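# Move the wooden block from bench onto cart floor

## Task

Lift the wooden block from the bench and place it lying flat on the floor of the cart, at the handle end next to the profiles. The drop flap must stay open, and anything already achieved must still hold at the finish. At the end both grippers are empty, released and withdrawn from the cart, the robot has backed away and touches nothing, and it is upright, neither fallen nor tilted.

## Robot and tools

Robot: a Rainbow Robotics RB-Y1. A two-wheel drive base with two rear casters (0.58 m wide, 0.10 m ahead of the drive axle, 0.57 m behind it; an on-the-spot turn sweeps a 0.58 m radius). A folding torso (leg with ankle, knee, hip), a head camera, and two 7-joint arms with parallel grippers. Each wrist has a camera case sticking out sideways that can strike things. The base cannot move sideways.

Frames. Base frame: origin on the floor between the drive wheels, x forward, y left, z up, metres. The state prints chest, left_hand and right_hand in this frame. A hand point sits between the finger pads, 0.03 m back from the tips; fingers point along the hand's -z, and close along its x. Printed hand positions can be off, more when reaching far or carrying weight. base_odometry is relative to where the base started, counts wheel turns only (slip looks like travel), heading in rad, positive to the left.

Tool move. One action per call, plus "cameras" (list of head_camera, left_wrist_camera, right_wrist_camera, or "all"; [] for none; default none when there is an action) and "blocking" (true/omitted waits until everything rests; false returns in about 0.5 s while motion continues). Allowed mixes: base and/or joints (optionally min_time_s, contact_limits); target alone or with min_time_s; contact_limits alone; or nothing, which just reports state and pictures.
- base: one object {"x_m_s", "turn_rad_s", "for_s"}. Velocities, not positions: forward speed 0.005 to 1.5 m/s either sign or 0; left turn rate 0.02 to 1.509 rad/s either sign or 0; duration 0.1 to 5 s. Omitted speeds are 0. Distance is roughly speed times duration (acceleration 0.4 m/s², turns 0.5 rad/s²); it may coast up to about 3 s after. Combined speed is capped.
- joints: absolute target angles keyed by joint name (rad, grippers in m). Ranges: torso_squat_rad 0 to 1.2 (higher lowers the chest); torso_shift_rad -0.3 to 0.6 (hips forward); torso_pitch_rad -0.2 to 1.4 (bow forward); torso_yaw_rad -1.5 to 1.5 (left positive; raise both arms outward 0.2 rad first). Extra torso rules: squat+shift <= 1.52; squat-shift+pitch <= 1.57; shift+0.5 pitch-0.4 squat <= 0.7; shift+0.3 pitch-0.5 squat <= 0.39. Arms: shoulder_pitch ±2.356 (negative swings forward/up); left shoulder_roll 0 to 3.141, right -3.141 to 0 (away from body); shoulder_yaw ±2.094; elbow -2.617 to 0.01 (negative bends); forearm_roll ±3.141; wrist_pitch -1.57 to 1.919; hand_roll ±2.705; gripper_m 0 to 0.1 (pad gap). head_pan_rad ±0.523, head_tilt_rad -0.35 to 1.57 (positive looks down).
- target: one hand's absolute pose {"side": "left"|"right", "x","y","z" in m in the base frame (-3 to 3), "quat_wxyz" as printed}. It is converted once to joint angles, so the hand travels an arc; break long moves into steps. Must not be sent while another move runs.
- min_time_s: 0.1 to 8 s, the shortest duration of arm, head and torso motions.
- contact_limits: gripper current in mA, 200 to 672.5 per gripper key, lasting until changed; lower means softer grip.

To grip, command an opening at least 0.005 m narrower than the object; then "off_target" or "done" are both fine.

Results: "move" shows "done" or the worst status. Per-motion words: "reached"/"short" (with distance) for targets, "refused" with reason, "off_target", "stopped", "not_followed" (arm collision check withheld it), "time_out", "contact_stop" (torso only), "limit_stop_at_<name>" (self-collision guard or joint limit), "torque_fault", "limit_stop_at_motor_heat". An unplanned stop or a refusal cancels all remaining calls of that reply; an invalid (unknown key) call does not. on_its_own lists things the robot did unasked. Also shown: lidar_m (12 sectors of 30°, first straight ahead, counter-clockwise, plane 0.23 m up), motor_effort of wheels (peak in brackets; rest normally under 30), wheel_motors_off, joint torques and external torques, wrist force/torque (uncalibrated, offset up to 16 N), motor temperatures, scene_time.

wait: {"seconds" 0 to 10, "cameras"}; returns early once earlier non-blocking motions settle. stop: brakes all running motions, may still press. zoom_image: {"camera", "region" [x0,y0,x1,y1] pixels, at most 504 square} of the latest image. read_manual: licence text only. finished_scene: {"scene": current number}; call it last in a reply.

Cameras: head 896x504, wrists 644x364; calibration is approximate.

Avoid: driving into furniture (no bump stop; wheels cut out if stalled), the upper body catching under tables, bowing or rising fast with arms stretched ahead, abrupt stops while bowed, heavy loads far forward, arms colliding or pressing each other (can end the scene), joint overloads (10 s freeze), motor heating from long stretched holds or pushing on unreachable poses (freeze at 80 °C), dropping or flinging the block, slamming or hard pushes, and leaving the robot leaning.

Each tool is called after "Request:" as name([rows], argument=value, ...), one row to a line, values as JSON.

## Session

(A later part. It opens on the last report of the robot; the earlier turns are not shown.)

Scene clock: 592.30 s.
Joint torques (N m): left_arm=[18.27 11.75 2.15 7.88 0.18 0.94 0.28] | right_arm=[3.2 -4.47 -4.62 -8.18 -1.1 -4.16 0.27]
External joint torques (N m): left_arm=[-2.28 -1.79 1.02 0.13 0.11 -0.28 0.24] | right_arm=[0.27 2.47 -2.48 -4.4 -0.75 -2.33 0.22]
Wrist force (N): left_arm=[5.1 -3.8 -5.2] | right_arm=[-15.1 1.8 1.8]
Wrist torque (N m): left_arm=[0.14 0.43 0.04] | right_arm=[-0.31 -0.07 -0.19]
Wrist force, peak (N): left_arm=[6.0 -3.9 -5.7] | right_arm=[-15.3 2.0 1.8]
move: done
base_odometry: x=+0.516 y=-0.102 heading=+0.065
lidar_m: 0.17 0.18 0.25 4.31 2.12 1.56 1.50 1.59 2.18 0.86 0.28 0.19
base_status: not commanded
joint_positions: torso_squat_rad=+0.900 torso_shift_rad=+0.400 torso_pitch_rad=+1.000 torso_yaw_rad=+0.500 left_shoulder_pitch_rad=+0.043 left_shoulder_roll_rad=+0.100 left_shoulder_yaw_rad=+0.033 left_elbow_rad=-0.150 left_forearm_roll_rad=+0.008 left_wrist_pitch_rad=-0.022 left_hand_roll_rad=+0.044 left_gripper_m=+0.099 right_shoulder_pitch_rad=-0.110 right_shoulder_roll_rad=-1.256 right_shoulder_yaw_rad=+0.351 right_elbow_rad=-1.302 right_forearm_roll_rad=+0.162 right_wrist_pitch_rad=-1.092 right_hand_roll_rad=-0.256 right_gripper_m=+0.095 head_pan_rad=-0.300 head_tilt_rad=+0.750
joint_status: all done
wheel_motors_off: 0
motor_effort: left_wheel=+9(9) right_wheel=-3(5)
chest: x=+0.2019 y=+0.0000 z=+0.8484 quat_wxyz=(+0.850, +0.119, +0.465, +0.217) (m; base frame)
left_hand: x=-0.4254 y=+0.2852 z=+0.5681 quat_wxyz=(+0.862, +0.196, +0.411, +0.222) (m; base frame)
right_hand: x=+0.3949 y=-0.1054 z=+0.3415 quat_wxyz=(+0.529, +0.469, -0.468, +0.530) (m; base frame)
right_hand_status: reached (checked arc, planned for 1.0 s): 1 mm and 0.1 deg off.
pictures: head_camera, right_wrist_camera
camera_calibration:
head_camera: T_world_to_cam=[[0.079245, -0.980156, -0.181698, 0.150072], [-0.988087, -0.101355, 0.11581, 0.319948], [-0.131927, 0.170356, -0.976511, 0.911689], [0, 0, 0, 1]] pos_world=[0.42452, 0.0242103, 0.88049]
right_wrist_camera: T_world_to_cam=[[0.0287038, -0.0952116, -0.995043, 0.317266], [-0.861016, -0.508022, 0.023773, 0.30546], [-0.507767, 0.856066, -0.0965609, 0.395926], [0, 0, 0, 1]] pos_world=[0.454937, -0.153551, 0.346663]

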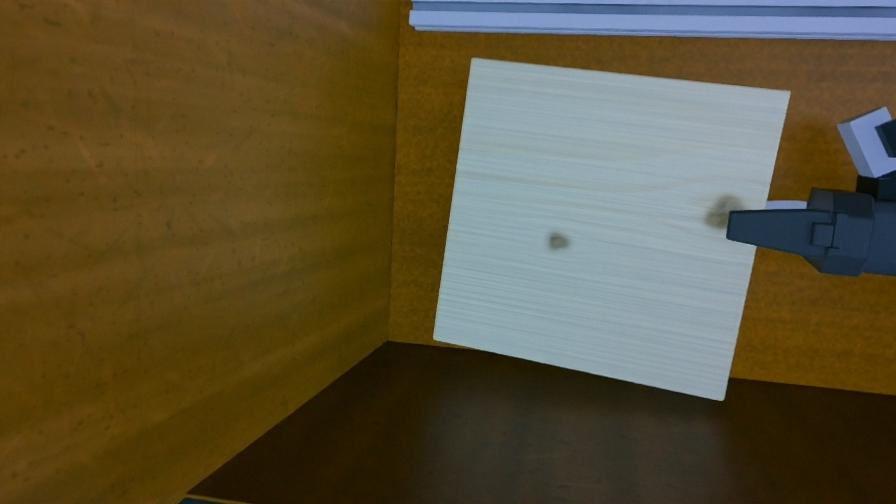

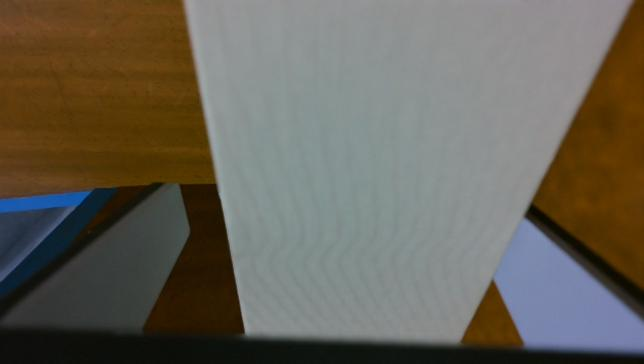

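Request:
move(target={"side":"right","x":0.445,"y":-0.118,"z":0.342,"quat_wxyz":[0.529,0.469,-0.469,0.529]}, min_time_s=1, cameras=[])

Request:
move(target={"side":"right","x":0.395,"y":-0.131,"z":0.342,"quat_wxyz":[0.529,0.469,-0.469,0.529]}, min_time_s=1, cameras=["head_camera"])

Request:
move(target={"side":"right","x":0.445,"y":-0.144,"z":0.342,"quat_wxyz":[0.529,0.469,-0.469,0.529]}, min_time_s=1, cameras=[])

Request:
move(target={"side":"right","x":0.395,"y":-0.16,"z":0.342,"quat_wxyz":[0.529,0.469,-0.469,0.529]}, min_time_s=1, cameras=["head_camera","right_wrist_camera"])

Scene clock: 595.90 s.
Joint torques (N m): left_arm=[18.29 11.7 2.33 7.83 0.31 1.04 0.28] | right_arm=[-1.36 -10.69 -2.89 -4.12 -1.13 -3.83 -0.22]
External joint torques (N m): left_arm=[-2.26 -1.84 1.21 0.09 0.25 -0.18 0.24] | right_arm=[-2.48 -1.64 0.23 -0.91 -0.58 -2.05 -0.27]
Wrist force (N): left_arm=[5.0 -3.5 -4.9] | right_arm=[-14.1 2.8 -3.6]
Wrist torque (N m): left_arm=[0.07 0.45 0.04] | right_arm=[-0.37 -0.25 0.08]
Wrist force, peak (N): left_arm=[5.5 -3.5 -6.1] | right_arm=[-15.6 2.0 1.5]
move: done
base_odometry: x=+0.516 y=-0.102 heading=+0.065
lidar_m: 0.18 0.19 0.25 4.31 2.13 1.56 1.49 1.57 2.16 0.86 0.28 0.19
base_status: not commanded
joint_positions: torso_squat_rad=+0.900 torso_shift_rad=+0.400 torso_pitch_rad=+1.000 torso_yaw_rad=+0.500 left_shoulder_pitch_rad=+0.043 left_shoulder_roll_rad=+0.100 left_shoulder_yaw_rad=+0.033 left_elbow_rad=-0.150 left_forearm_roll_rad=+0.008 left_wrist_pitch_rad=-0.022 left_hand_roll_rad=+0.044 left_gripper_m=+0.099 right_shoulder_pitch_rad=-0.218 right_shoulder_roll_rad=-1.306 right_shoulder_yaw_rad=+0.353 right_elbow_rad=-1.200 right_forearm_roll_rad=+0.165 right_wrist_pitch_rad=-1.166 right_hand_roll_rad=-0.357 right_gripper_m=+0.095 head_pan_rad=-0.300 head_tilt_rad=+0.750
joint_status: all done
wheel_motors_off: 0
motor_effort: left_wheel=+8(9) right_wheel=-2(4)
chest: x=+0.2019 y=+0.0000 z=+0.8484 quat_wxyz=(+0.850, +0.119, +0.465, +0.217) (m; base frame)
left_hand: x=-0.4254 y=+0.2852 z=+0.5681 quat_wxyz=(+0.862, +0.196, +0.411, +0.222) (m; base frame)
right_hand: x=+0.4447 y=-0.1180 z=+0.3419 quat_wxyz=(+0.530, +0.468, -0.468, +0.529) (m; base frame)
right_hand_status: reached (checked arc, planned for 1.0 s): 0 mm and 0.2 deg off.
pictures: none
No camera images: "cameras" was empty.

Scene clock: 597.23 s.
Joint torques (N m): left_arm=[18.17 11.26 1.92 7.88 0.23 0.9 0.23] | right_arm=[3.95 -4.72 -4.64 -7.17 -1.27 -4.24 0.35]
External joint torques (N m): left_arm=[-2.38 -2.29 0.8 0.13 0.17 -0.32 0.19] | right_arm=[0.56 2.58 -2.51 -4.11 -0.92 -2.4 0.3]
Wrist force (N): left_arm=[4.5 -4.0 -5.8] | right_arm=[-15.0 2.1 1.7]
Wrist torque (N m): left_arm=[0.16 0.36 0.03] | right_arm=[-0.32 -0.04 -0.17]
Wrist force, peak (N): left_arm=[5.9 -3.5 -5.4] | right_arm=[-15.4 1.7 3.3]
move: done
base_odometry: x=+0.516 y=-0.102 heading=+0.065
lidar_m: 0.18 0.18 0.26 4.31 2.13 1.56 1.49 1.59 2.18 0.88 0.27 0.19
base_status: not commanded
joint_positions: torso_squat_rad=+0.900 torso_shift_rad=+0.400 torso_pitch_rad=+1.000 torso_yaw_rad=+0.500 left_shoulder_pitch_rad=+0.043 left_shoulder_roll_rad=+0.100 left_shoulder_yaw_rad=+0.033 left_elbow_rad=-0.150 left_forearm_roll_rad=+0.008 left_wrist_pitch_rad=-0.022 left_hand_roll_rad=+0.044 left_gripper_m=+0.099 right_shoulder_pitch_rad=-0.084 right_shoulder_roll_rad=-1.275 right_shoulder_yaw_rad=+0.338 right_elbow_rad=-1.237 right_forearm_roll_rad=+0.141 right_wrist_pitch_rad=-1.177 right_hand_roll_rad=-0.238 right_gripper_m=+0.095 head_pan_rad=-0.300 head_tilt_rad=+0.750
joint_status: all done
wheel_motors_off: 0
motor_effort: left_wheel=+8(9) right_wheel=-2(4)
chest: x=+0.2019 y=+0.0000 z=+0.8484 quat_wxyz=(+0.850, +0.119, +0.465, +0.217) (m; base frame)
left_hand: x=-0.4254 y=+0.2852 z=+0.5681 quat_wxyz=(+0.862, +0.196, +0.411, +0.222) (m; base frame)
right_hand: x=+0.3949 y=-0.1314 z=+0.3416 quat_wxyz=(+0.529, +0.469, -0.468, +0.530) (m; base frame)
right_hand_status: reached (checked arc, planned for 1.0 s): 1 mm and 0.1 deg off.
pictures: head_camera
camera_calibration:
head_camera: T_world_to_cam=[[0.079245, -0.980156, -0.181698, 0.150072], [-0.988087, -0.101355, 0.11581, 0.319948], [-0.131927, 0.170356, -0.976511, 0.911689], [0, 0, 0, 1]] pos_world=[0.42452, 0.0242103, 0.88049]

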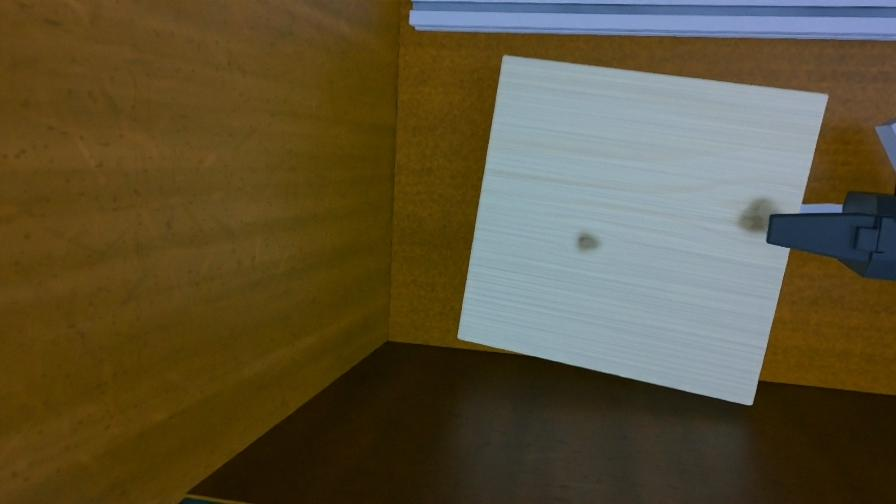

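Scene clock: 598.57 s.
Joint torques (N m): left_arm=[18.49 11.4 2.45 7.92 0.35 1.01 0.25] | right_arm=[-0.44 -11.49 -2.71 -3.11 -1.25 -3.76 -0.2]
External joint torques (N m): left_arm=[-2.06 -2.14 1.33 0.17 0.29 -0.21 0.21] | right_arm=[-2.03 -1.99 0.36 -0.63 -0.69 -1.98 -0.25]
Wrist force (N): left_arm=[4.9 -4.0 -5.2] | right_arm=[-13.8 2.3 -3.4]
Wrist torque (N m): left_arm=[0.17 0.42 0.06] | right_arm=[-0.35 -0.28 0.10]
Wrist force, peak (N): left_arm=[5.9 -4.1 -5.6] | right_arm=[-14.5 3.1 -3.8]
move: done
base_odometry: x=+0.516 y=-0.102 heading=+0.065
lidar_m: 0.17 0.19 0.25 4.32 2.12 1.54 1.49 1.59 2.15 0.88 0.29 0.18
base_status: not commanded
joint_positions: torso_squat_rad=+0.900 torso_shift_rad=+0.400 torso_pitch_rad=+1.000 torso_yaw_rad=+0.500 left_shoulder_pitch_rad=+0.043 left_shoulder_roll_rad=+0.100 left_shoulder_yaw_rad=+0.033 left_elbow_rad=-0.150 left_forearm_roll_rad=+0.008 left_wrist_pitch_rad=-0.022 left_hand_roll_rad=+0.044 left_gripper_m=+0.099 right_shoulder_pitch_rad=-0.199 right_shoulder_roll_rad=-1.321 right_shoulder_yaw_rad=+0.342 right_elbow_rad=-1.126 right_forearm_roll_rad=+0.148 right_wrist_pitch_rad=-1.254 right_hand_roll_rad=-0.341 right_gripper_m=+0.095 head_pan_rad=-0.300 head_tilt_rad=+0.750
joint_status: all done
wheel_motors_off: 0
motor_effort: left_wheel=+8(9) right_wheel=-2(5)
chest: x=+0.2019 y=+0.0000 z=+0.8484 quat_wxyz=(+0.850, +0.119, +0.465, +0.217) (m; base frame)
left_hand: x=-0.4254 y=+0.2852 z=+0.5681 quat_wxyz=(+0.862, +0.196, +0.411, +0.222) (m; base frame)
right_hand: x=+0.4446 y=-0.1439 z=+0.3419 quat_wxyz=(+0.530, +0.468, -0.468, +0.529) (m; base frame)
right_hand_status: reached (checked arc, planned for 1.0 s): 0 mm and 0.2 deg off.
pictures: none
No camera images: "cameras" was empty.

Scene clock: 599.90 s.
Joint torques (N m): left_arm=[18.34 11.51 2.28 7.85 0.27 1.03 0.28] | right_arm=[4.45 -5.74 -4.61 -5.94 -1.08 -4.37 0.28]
External joint torques (N m): left_arm=[-2.21 -2.04 1.16 0.1 0.2 -0.19 0.24] | right_arm=[0.57 1.99 -2.51 -3.73 -0.71 -2.52 0.23]
Wrist force (N): left_arm=[5.3 -3.8 -5.2] | right_arm=[-14.4 1.5 2.5]
Wrist torque (N m): left_arm=[0.16 0.44 0.05] | right_arm=[-0.30 -0.01 -0.19]
Wrist force, peak (N): left_arm=[4.8 -4.3 -6.0] | right_arm=[-15.3 2.1 3.6]
move: done
base_odometry: x=+0.516 y=-0.102 heading=+0.065
lidar_m: 0.18 0.18 0.25 4.31 2.11 1.56 1.50 1.57 2.17 0.86 0.28 0.19
base_status: not commanded
joint_positions: torso_squat_rad=+0.900 torso_shift_rad=+0.400 torso_pitch_rad=+1.000 torso_yaw_rad=+0.500 left_shoulder_pitch_rad=+0.043 left_shoulder_roll_rad=+0.100 left_shoulder_yaw_rad=+0.033 left_elbow_rad=-0.150 left_forearm_roll_rad=+0.008 left_wrist_pitch_rad=-0.022 left_hand_roll_rad=+0.044 left_gripper_m=+0.099 right_shoulder_pitch_rad=-0.068 right_shoulder_roll_rad=-1.289 right_shoulder_yaw_rad=+0.330 right_elbow_rad=-1.148 right_forearm_roll_rad=+0.124 right_wrist_pitch_rad=-1.279 right_hand_roll_rad=-0.223 right_gripper_m=+0.095 head_pan_rad=-0.300 head_tilt_rad=+0.750
joint_status: all done
wheel_motors_off: 0
motor_effort: left_wheel=+8(9) right_wheel=-2(4)
chest: x=+0.2019 y=+0.0000 z=+0.8484 quat_wxyz=(+0.850, +0.119, +0.465, +0.217) (m; base frame)
left_hand: x=-0.4254 y=+0.2852 z=+0.5681 quat_wxyz=(+0.862, +0.196, +0.411, +0.222) (m; base frame)
right_hand: x=+0.3949 y=-0.1603 z=+0.3416 quat_wxyz=(+0.529, +0.469, -0.468, +0.529) (m; base frame)
right_hand_status: reached (checked arc, planned for 1.0 s): 1 mm and 0.1 deg off.
pictures: head_camera, right_wrist_camera
camera_calibration:
head_camera: T_world_to_cam=[[0.079245, -0.980156, -0.181698, 0.150072], [-0.988087, -0.101355, 0.11581, 0.319948], [-0.131927, 0.170356, -0.976511, 0.911689], [0, 0, 0, 1]] pos_world=[0.42452, 0.0242103, 0.88049]
right_wrist_camera: T_world_to_cam=[[0.0287322, -0.0950808, -0.995055, 0.312058], [-0.861012, -0.508032, 0.0236824, 0.277597], [-0.507772, 0.856074, -0.0964627, 0.442894], [0, 0, 0, 1]] pos_world=[0.454937, -0.208451, 0.346663]

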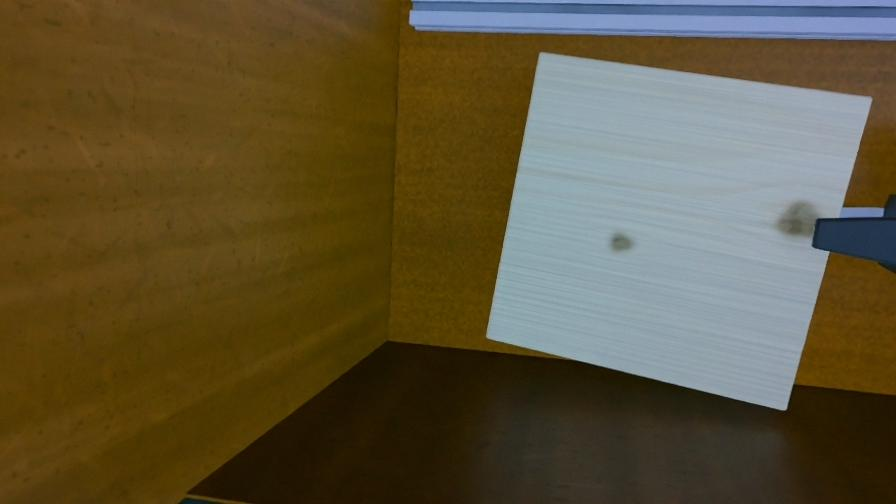

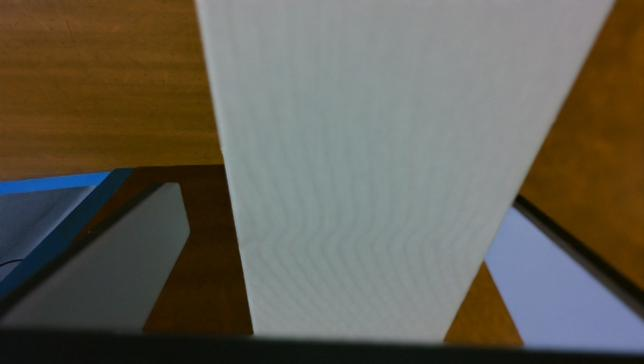

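Request:
move(target={"side":"right","x":0.445,"y":-0.175,"z":0.342,"quat_wxyz":[0.529,0.469,-0.469,0.529]}, min_time_s=1, cameras=[])

Request:
move(target={"side":"right","x":0.4,"y":-0.195,"z":0.342,"quat_wxyz":[0.529,0.469,-0.469,0.529]}, min_time_s=1, cameras=["head_camera"])

Request:
move(target={"side":"right","x":0.42,"y":-0.235,"z":0.345,"quat_wxyz":[0.529,0.469,-0.469,0.529]}, min_time_s=1, cameras=["head_camera","right_wrist_camera"])

Scene clock: 603.07 s.
Joint torques (N m): left_arm=[18.06 11.45 2.11 7.86 0.31 0.94 0.27] | right_arm=[0.41 -12.12 -2.36 -1.75 -1.18 -3.79 -0.28]
External joint torques (N m): left_arm=[-2.5 -2.1 0.99 0.12 0.25 -0.28 0.22] | right_arm=[-1.69 -2 0.58 -0.2 -0.6 -2 -0.33]
Wrist force (N): left_arm=[5.3 -3.7 -5.0] | right_arm=[-14.4 2.4 -3.5]
Wrist torque (N m): left_arm=[0.14 0.43 0.01] | right_arm=[-0.31 -0.26 0.10]
Wrist force, peak (N): left_arm=[6.1 -3.8 -5.7] | right_arm=[-14.7 3.5 -3.7]
move: done
base_odometry: x=+0.516 y=-0.102 heading=+0.065
lidar_m: 0.17 0.18 0.25 4.32 2.10 1.56 1.49 1.57 2.17 0.88 0.29 0.20
base_status: not commanded
joint_positions: torso_squat_rad=+0.900 torso_shift_rad=+0.400 torso_pitch_rad=+1.000 torso_yaw_rad=+0.500 left_shoulder_pitch_rad=+0.043 left_shoulder_roll_rad=+0.100 left_shoulder_yaw_rad=+0.033 left_elbow_rad=-0.150 left_forearm_roll_rad=+0.008 left_wrist_pitch_rad=-0.022 left_hand_roll_rad=+0.044 left_gripper_m=+0.099 right_shoulder_pitch_rad=-0.195 right_shoulder_roll_rad=-1.330 right_shoulder_yaw_rad=+0.339 right_elbow_rad=-1.015 right_forearm_roll_rad=+0.138 right_wrist_pitch_rad=-1.367 right_hand_roll_rad=-0.328 right_gripper_m=+0.095 head_pan_rad=-0.300 head_tilt_rad=+0.750
joint_status: all done
wheel_motors_off: 0
motor_effort: left_wheel=+7(9) right_wheel=-3(4)
chest: x=+0.2019 y=+0.0000 z=+0.8484 quat_wxyz=(+0.850, +0.119, +0.465, +0.217) (m; base frame)
left_hand: x=-0.4254 y=+0.2852 z=+0.5681 quat_wxyz=(+0.862, +0.196, +0.411, +0.222) (m; base frame)
right_hand: x=+0.4446 y=-0.1748 z=+0.3420 quat_wxyz=(+0.531, +0.468, -0.468, +0.529) (m; base frame)
right_hand_status: reached (checked arc, planned for 1.0 s): 0 mm and 0.2 deg off.
pictures: none
No camera images: "cameras" was empty.

Scene clock: 604.40 s.
Joint torques (N m): left_arm=[18.39 11.47 2.16 7.86 0.3 0.95 0.17] | right_arm=[5.61 -7.47 -5.11 -1.63 -1.19 -4.09 0.2]
External joint torques (N m): left_arm=[-2.17 -2.08 1.03 0.11 0.24 -0.27 0.13] | right_arm=[1.39 1.14 -3.01 -0.54 -0.78 -2.25 0.15]
Wrist force (N): left_arm=[4.8 -3.6 -5.6] | right_arm=[-14.5 2.5 -1.9]
Wrist torque (N m): left_arm=[0.11 0.38 0.06] | right_arm=[-0.29 -0.17 -0.23]
Wrist force, peak (N): left_arm=[5.5 -3.9 -5.9] | right_arm=[-14.4 2.8 -3.8]
move: done
base_odometry: x=+0.516 y=-0.102 heading=+0.065
lidar_m: 0.18 0.19 0.26 4.31 2.13 1.56 1.49 1.58 2.18 0.86 0.27 0.19
base_status: not commanded
joint_positions: torso_squat_rad=+0.900 torso_shift_rad=+0.400 torso_pitch_rad=+1.000 torso_yaw_rad=+0.500 left_shoulder_pitch_rad=+0.043 left_shoulder_roll_rad=+0.100 left_shoulder_yaw_rad=+0.033 left_elbow_rad=-0.150 left_forearm_roll_rad=+0.008 left_wrist_pitch_rad=-0.022 left_hand_roll_rad=+0.044 left_gripper_m=+0.099 right_shoulder_pitch_rad=-0.087 right_shoulder_roll_rad=-1.298 right_shoulder_yaw_rad=+0.332 right_elbow_rad=-1.003 right_forearm_roll_rad=+0.119 right_wrist_pitch_rad=-1.418 right_hand_roll_rad=-0.223 right_gripper_m=+0.095 head_pan_rad=-0.300 head_tilt_rad=+0.750
joint_status: all done
wheel_motors_off: 0
motor_effort: left_wheel=+8(9) right_wheel=-2(4)
chest: x=+0.2019 y=+0.0000 z=+0.8484 quat_wxyz=(+0.850, +0.119, +0.465, +0.217) (m; base frame)
left_hand: x=-0.4254 y=+0.2852 z=+0.5681 quat_wxyz=(+0.862, +0.196, +0.411, +0.222) (m; base frame)
right_hand: x=+0.3999 y=-0.1950 z=+0.3418 quat_wxyz=(+0.529, +0.469, -0.469, +0.529) (m; base frame)
right_hand_status: reached (checked arc, planned for 1.0 s): 0 mm and 0.0 deg off.
pictures: head_camera
camera_calibration:
head_camera: T_world_to_cam=[[0.0792304, -0.98014, -0.181794, 0.150162], [-0.988088, -0.101351, 0.1158, 0.319957], [-0.131925, 0.170453, -0.976495, 0.911671], [0, 0, 0, 1]] pos_world=[0.42452, 0.0242101, 0.88049]

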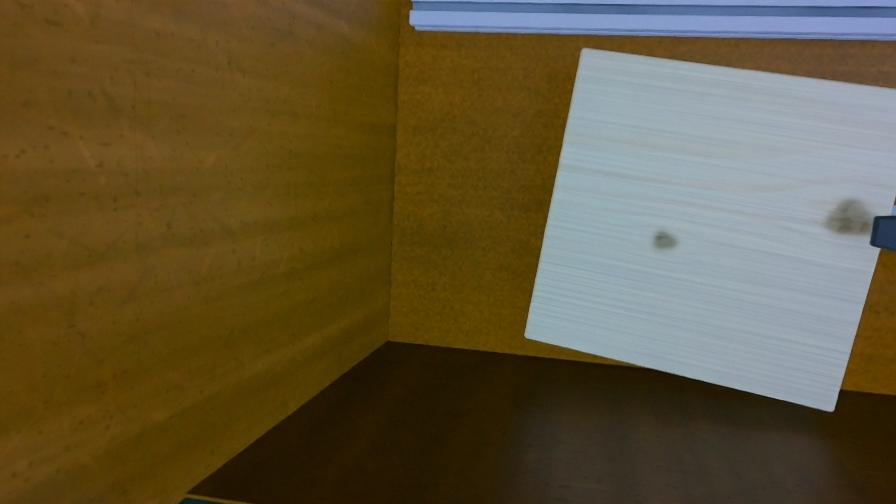

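Scene clock: 605.73 s.
Joint torques (N m): left_arm=[18.37 11.97 2.47 8.02 0.29 1 0.25] | right_arm=[2.66 -12.51 -1.94 0.39 -1.47 -3.84 -0.22]
External joint torques (N m): left_arm=[-2.18 -1.58 1.34 0.28 0.23 -0.22 0.21] | right_arm=[-1.39 -2.23 0.32 0.17 -0.96 -2.01 -0.27]
Wrist force (N): left_arm=[5.1 -3.5 -5.1] | right_arm=[-13.9 2.5 -2.5]
Wrist torque (N m): left_arm=[0.13 0.42 0.04] | right_arm=[-0.29 -0.19 0.01]
Wrist force, peak (N): left_arm=[5.8 -3.8 -5.6] | right_arm=[-14.8 2.7 -3.8]
move: done
base_odometry: x=+0.516 y=-0.102 heading=+0.065
lidar_m: 0.17 0.18 0.25 4.30 2.11 1.55 1.48 1.57 2.17 0.87 0.27 0.19
base_status: not commanded
joint_positions: torso_squat_rad=+0.900 torso_shift_rad=+0.400 torso_pitch_rad=+1.000 torso_yaw_rad=+0.500 left_shoulder_pitch_rad=+0.043 left_shoulder_roll_rad=+0.100 left_shoulder_yaw_rad=+0.033 left_elbow_rad=-0.150 left_forearm_roll_rad=+0.008 left_wrist_pitch_rad=-0.022 left_hand_roll_rad=+0.044 left_gripper_m=+0.099 right_shoulder_pitch_rad=-0.144 right_shoulder_roll_rad=-1.322 right_shoulder_yaw_rad=+0.341 right_elbow_rad=-0.816 right_forearm_roll_rad=+0.118 right_wrist_pitch_rad=-1.570 right_hand_roll_rad=-0.254 right_gripper_m=+0.095 head_pan_rad=-0.300 head_tilt_rad=+0.750
joint_status: all done
wheel_motors_off: 0
motor_effort: left_wheel=+8(9) right_wheel=-3(5)
chest: x=+0.2019 y=+0.0000 z=+0.8484 quat_wxyz=(+0.850, +0.119, +0.465, +0.217) (m; base frame)
left_hand: x=-0.4254 y=+0.2851 z=+0.5682 quat_wxyz=(+0.862, +0.196, +0.411, +0.222) (m; base frame)
right_hand: x=+0.4197 y=-0.2347 z=+0.3451 quat_wxyz=(+0.534, +0.464, -0.465, +0.532) (m; base frame)
right_hand_status: reached (checked arc, planned for 1.0 s): 0 mm and 1.0 deg off.
pictures: head_camera, right_wrist_camera
camera_calibration:
head_camera: T_world_to_cam=[[0.0792304, -0.98014, -0.181794, 0.150162], [-0.988088, -0.101351, 0.1158, 0.319957], [-0.131925, 0.170453, -0.976495, 0.911671], [0, 0, 0, 1]] pos_world=[0.42452, 0.0242101, 0.88049]
right_wrist_camera: T_world_to_cam=[[0.0284293, -0.110917, -0.993423, 0.303673], [-0.863407, -0.503523, 0.0315106, 0.260401], [-0.503706, 0.856833, -0.110082, 0.522641], [0, 0, 0, 1]] pos_world=[0.479456, -0.283015, 0.351003]

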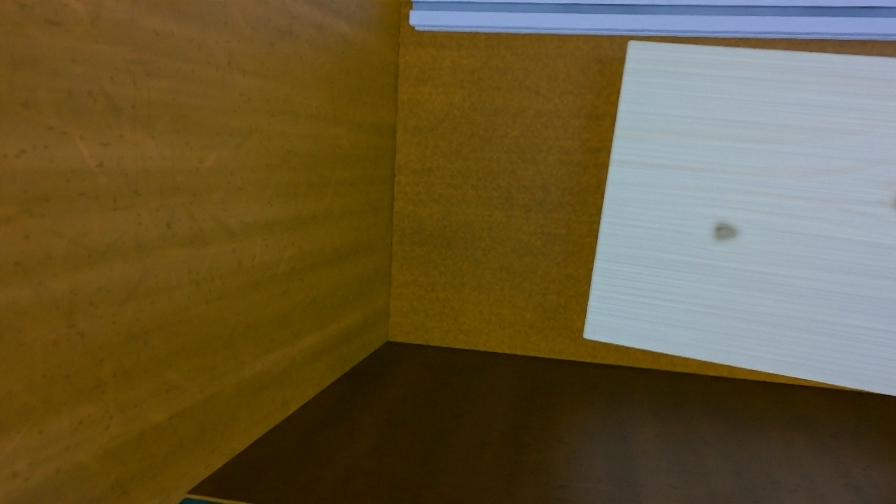

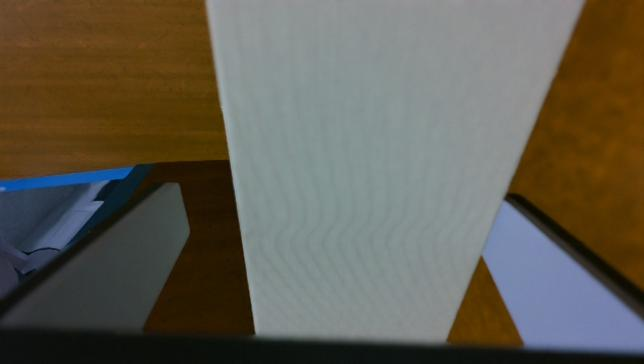

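Request:
move(target={"side":"right","x":0.375,"y":-0.245,"z":0.345,"quat_wxyz":[0.529,0.469,-0.469,0.529]}, min_time_s=1, cameras=["right_wrist_camera"])

Request:
move(joints={"head_tilt_rad":0.6,"head_pan_rad":-0.52}, cameras=["head_camera","right_wrist_camera"])

Scene clock: 609.07 s.
Joint torques (N m): left_arm=[18.34 11.28 2 7.89 0.24 1.02 0.34] | right_arm=[9.65 -8.79 1.48 -1.32 0.83 -4.39 0.04]
External joint torques (N m): left_arm=[-2.21 -2.26 0.87 0.14 0.17 -0.2 0.3] | right_arm=[3.98 0.19 2.69 -1.84 1.07 -2.51 -0.01]
Wrist force (N): left_arm=[4.6 -4.1 -5.4] | right_arm=[-15.8 -4.3 -2.3]
Wrist torque (N m): left_arm=[0.17 0.34 0.05] | right_arm=[-0.45 -0.10 0.10]
Wrist force, peak (N): left_arm=[5.8 -3.3 -5.9] | right_arm=[-16.1 -4.0 -2.0]
move: done
base_odometry: x=+0.516 y=-0.102 heading=+0.065
lidar_m: 0.17 0.19 0.26 4.31 2.12 1.56 1.49 1.58 2.18 0.86 0.28 0.19
base_status: not commanded
joint_positions: torso_squat_rad=+0.900 torso_shift_rad=+0.400 torso_pitch_rad=+1.000 torso_yaw_rad=+0.500 left_shoulder_pitch_rad=+0.043 left_shoulder_roll_rad=+0.100 left_shoulder_yaw_rad=+0.033 left_elbow_rad=-0.150 left_forearm_roll_rad=+0.008 left_wrist_pitch_rad=-0.022 left_hand_roll_rad=+0.044 left_gripper_m=+0.099 right_shoulder_pitch_rad=-0.068 right_shoulder_roll_rad=-1.328 right_shoulder_yaw_rad=+0.467 right_elbow_rad=-0.843 right_forearm_roll_rad=+0.000 right_wrist_pitch_rad=-1.569 right_hand_roll_rad=-0.105 right_gripper_m=+0.095 head_pan_rad=-0.300 head_tilt_rad=+0.750
joint_status: all done
wheel_motors_off: 0
motor_effort: left_wheel=+7(9) right_wheel=-4(6)
chest: x=+0.2019 y=+0.0000 z=+0.8484 quat_wxyz=(+0.850, +0.119, +0.465, +0.217) (m; base frame)
left_hand: x=-0.4254 y=+0.2851 z=+0.5682 quat_wxyz=(+0.862, +0.196, +0.411, +0.222) (m; base frame)
right_hand: x=+0.3756 y=-0.2446 z=+0.3451 quat_wxyz=(+0.535, +0.461, -0.464, +0.534) (m; base frame)
right_hand_status: reached (checked arc, as near as the solve gets, planned for 1.0 s): 1 mm and 1.4 deg off.
pictures: right_wrist_camera
camera_calibration:
right_wrist_camera: T_world_to_cam=[[0.0302905, -0.117474, -0.992614, 0.301194], [-0.863176, -0.503805, 0.0332837, 0.21665], [-0.503994, 0.855792, -0.116661, 0.511072], [0, 0, 0, 1]] pos_world=[0.435461, -0.29284, 0.35138]

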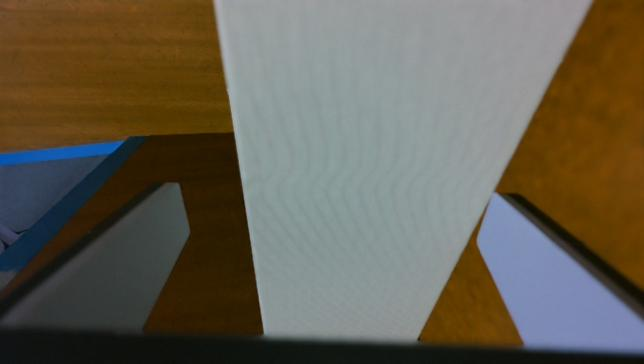

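Scene clock: 609.83 s.
Joint torques (N m): left_arm=[18.21 11.48 2.3 7.79 0.31 0.97 0.24] | right_arm=[9.98 -8.81 1.48 -1.5 0.72 -4.55 -0.02]
External joint torques (N m): left_arm=[-2.35 -2.06 1.17 0.05 0.25 -0.25 0.2] | right_arm=[4.31 0.16 2.7 -2.01 0.95 -2.67 -0.07]
Wrist force (N): left_arm=[5.1 -3.8 -5.5] | right_arm=[-15.7 -3.7 -2.6]
Wrist torque (N m): left_arm=[0.14 0.44 0.02] | right_arm=[-0.50 -0.08 0.08]
Wrist force, peak (N): left_arm=[5.3 -3.8 -5.7] | right_arm=[-16.0 -3.8 -1.9]
move: done
base_odometry: x=+0.516 y=-0.102 heading=+0.065
lidar_m: 0.17 0.18 0.25 4.30 2.12 1.55 1.49 1.58 2.17 0.86 0.27 0.19
base_status: not commanded
joint_positions: torso_squat_rad=+0.900 torso_shift_rad=+0.400 torso_pitch_rad=+1.000 torso_yaw_rad=+0.500 left_shoulder_pitch_rad=+0.043 left_shoulder_roll_rad=+0.100 left_shoulder_yaw_rad=+0.033 left_elbow_rad=-0.150 left_forearm_roll_rad=+0.008 left_wrist_pitch_rad=-0.022 left_hand_roll_rad=+0.044 left_gripper_m=+0.099 right_shoulder_pitch_rad=-0.068 right_shoulder_roll_rad=-1.328 right_shoulder_yaw_rad=+0.467 right_elbow_rad=-0.843 right_forearm_roll_rad=+0.000 right_wrist_pitch_rad=-1.569 right_hand_roll_rad=-0.105 right_gripper_m=+0.095 head_pan_rad=-0.520 head_tilt_rad=+0.600
joint_status: all done
wheel_motors_off: 0
motor_effort: left_wheel=+8(9) right_wheel=-4(5)
chest: x=+0.2019 y=+0.0000 z=+0.8484 quat_wxyz=(+0.850, +0.119, +0.465, +0.217) (m; base frame)
left_hand: x=-0.4254 y=+0.2851 z=+0.5682 quat_wxyz=(+0.862, +0.196, +0.411, +0.222) (m; base frame)
right_hand: x=+0.3757 y=-0.2446 z=+0.3451 quat_wxyz=(+0.535, +0.461, -0.464, +0.534) (m; base frame)
pictures: head_camera, right_wrist_camera
camera_calibration:
head_camera: T_world_to_cam=[[-0.0362606, -0.999341, -0.00187102, 0.0251078], [-0.99895, 0.0362987, -0.0279365, 0.457871], [0.027986, 0.000856058, -0.999608, 0.874259], [0, 0, 0, 1]] pos_world=[0.433834, 0.0077227, 0.886755]
right_wrist_camera: T_world_to_cam=[[0.0302905, -0.117474, -0.992614, 0.301194], [-0.863176, -0.503805, 0.0332837, 0.21665], [-0.503994, 0.855792, -0.116661, 0.511072], [0, 0, 0, 1]] pos_world=[0.435461, -0.29284, 0.35138]

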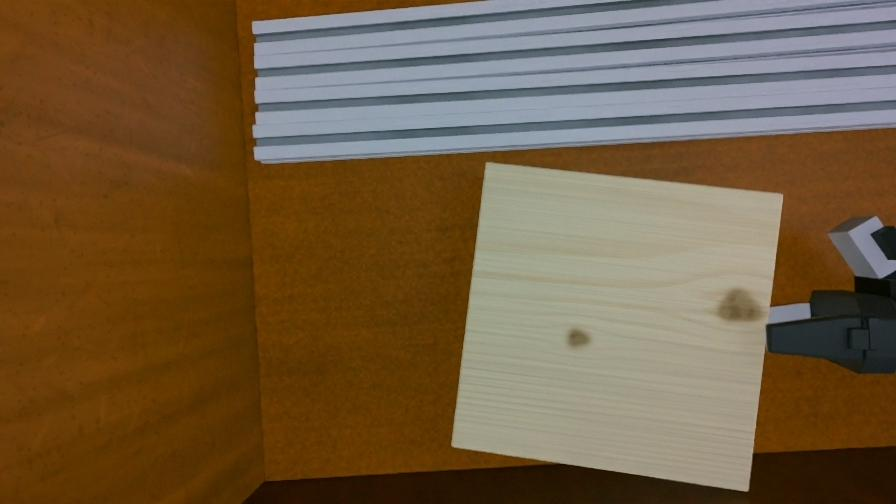

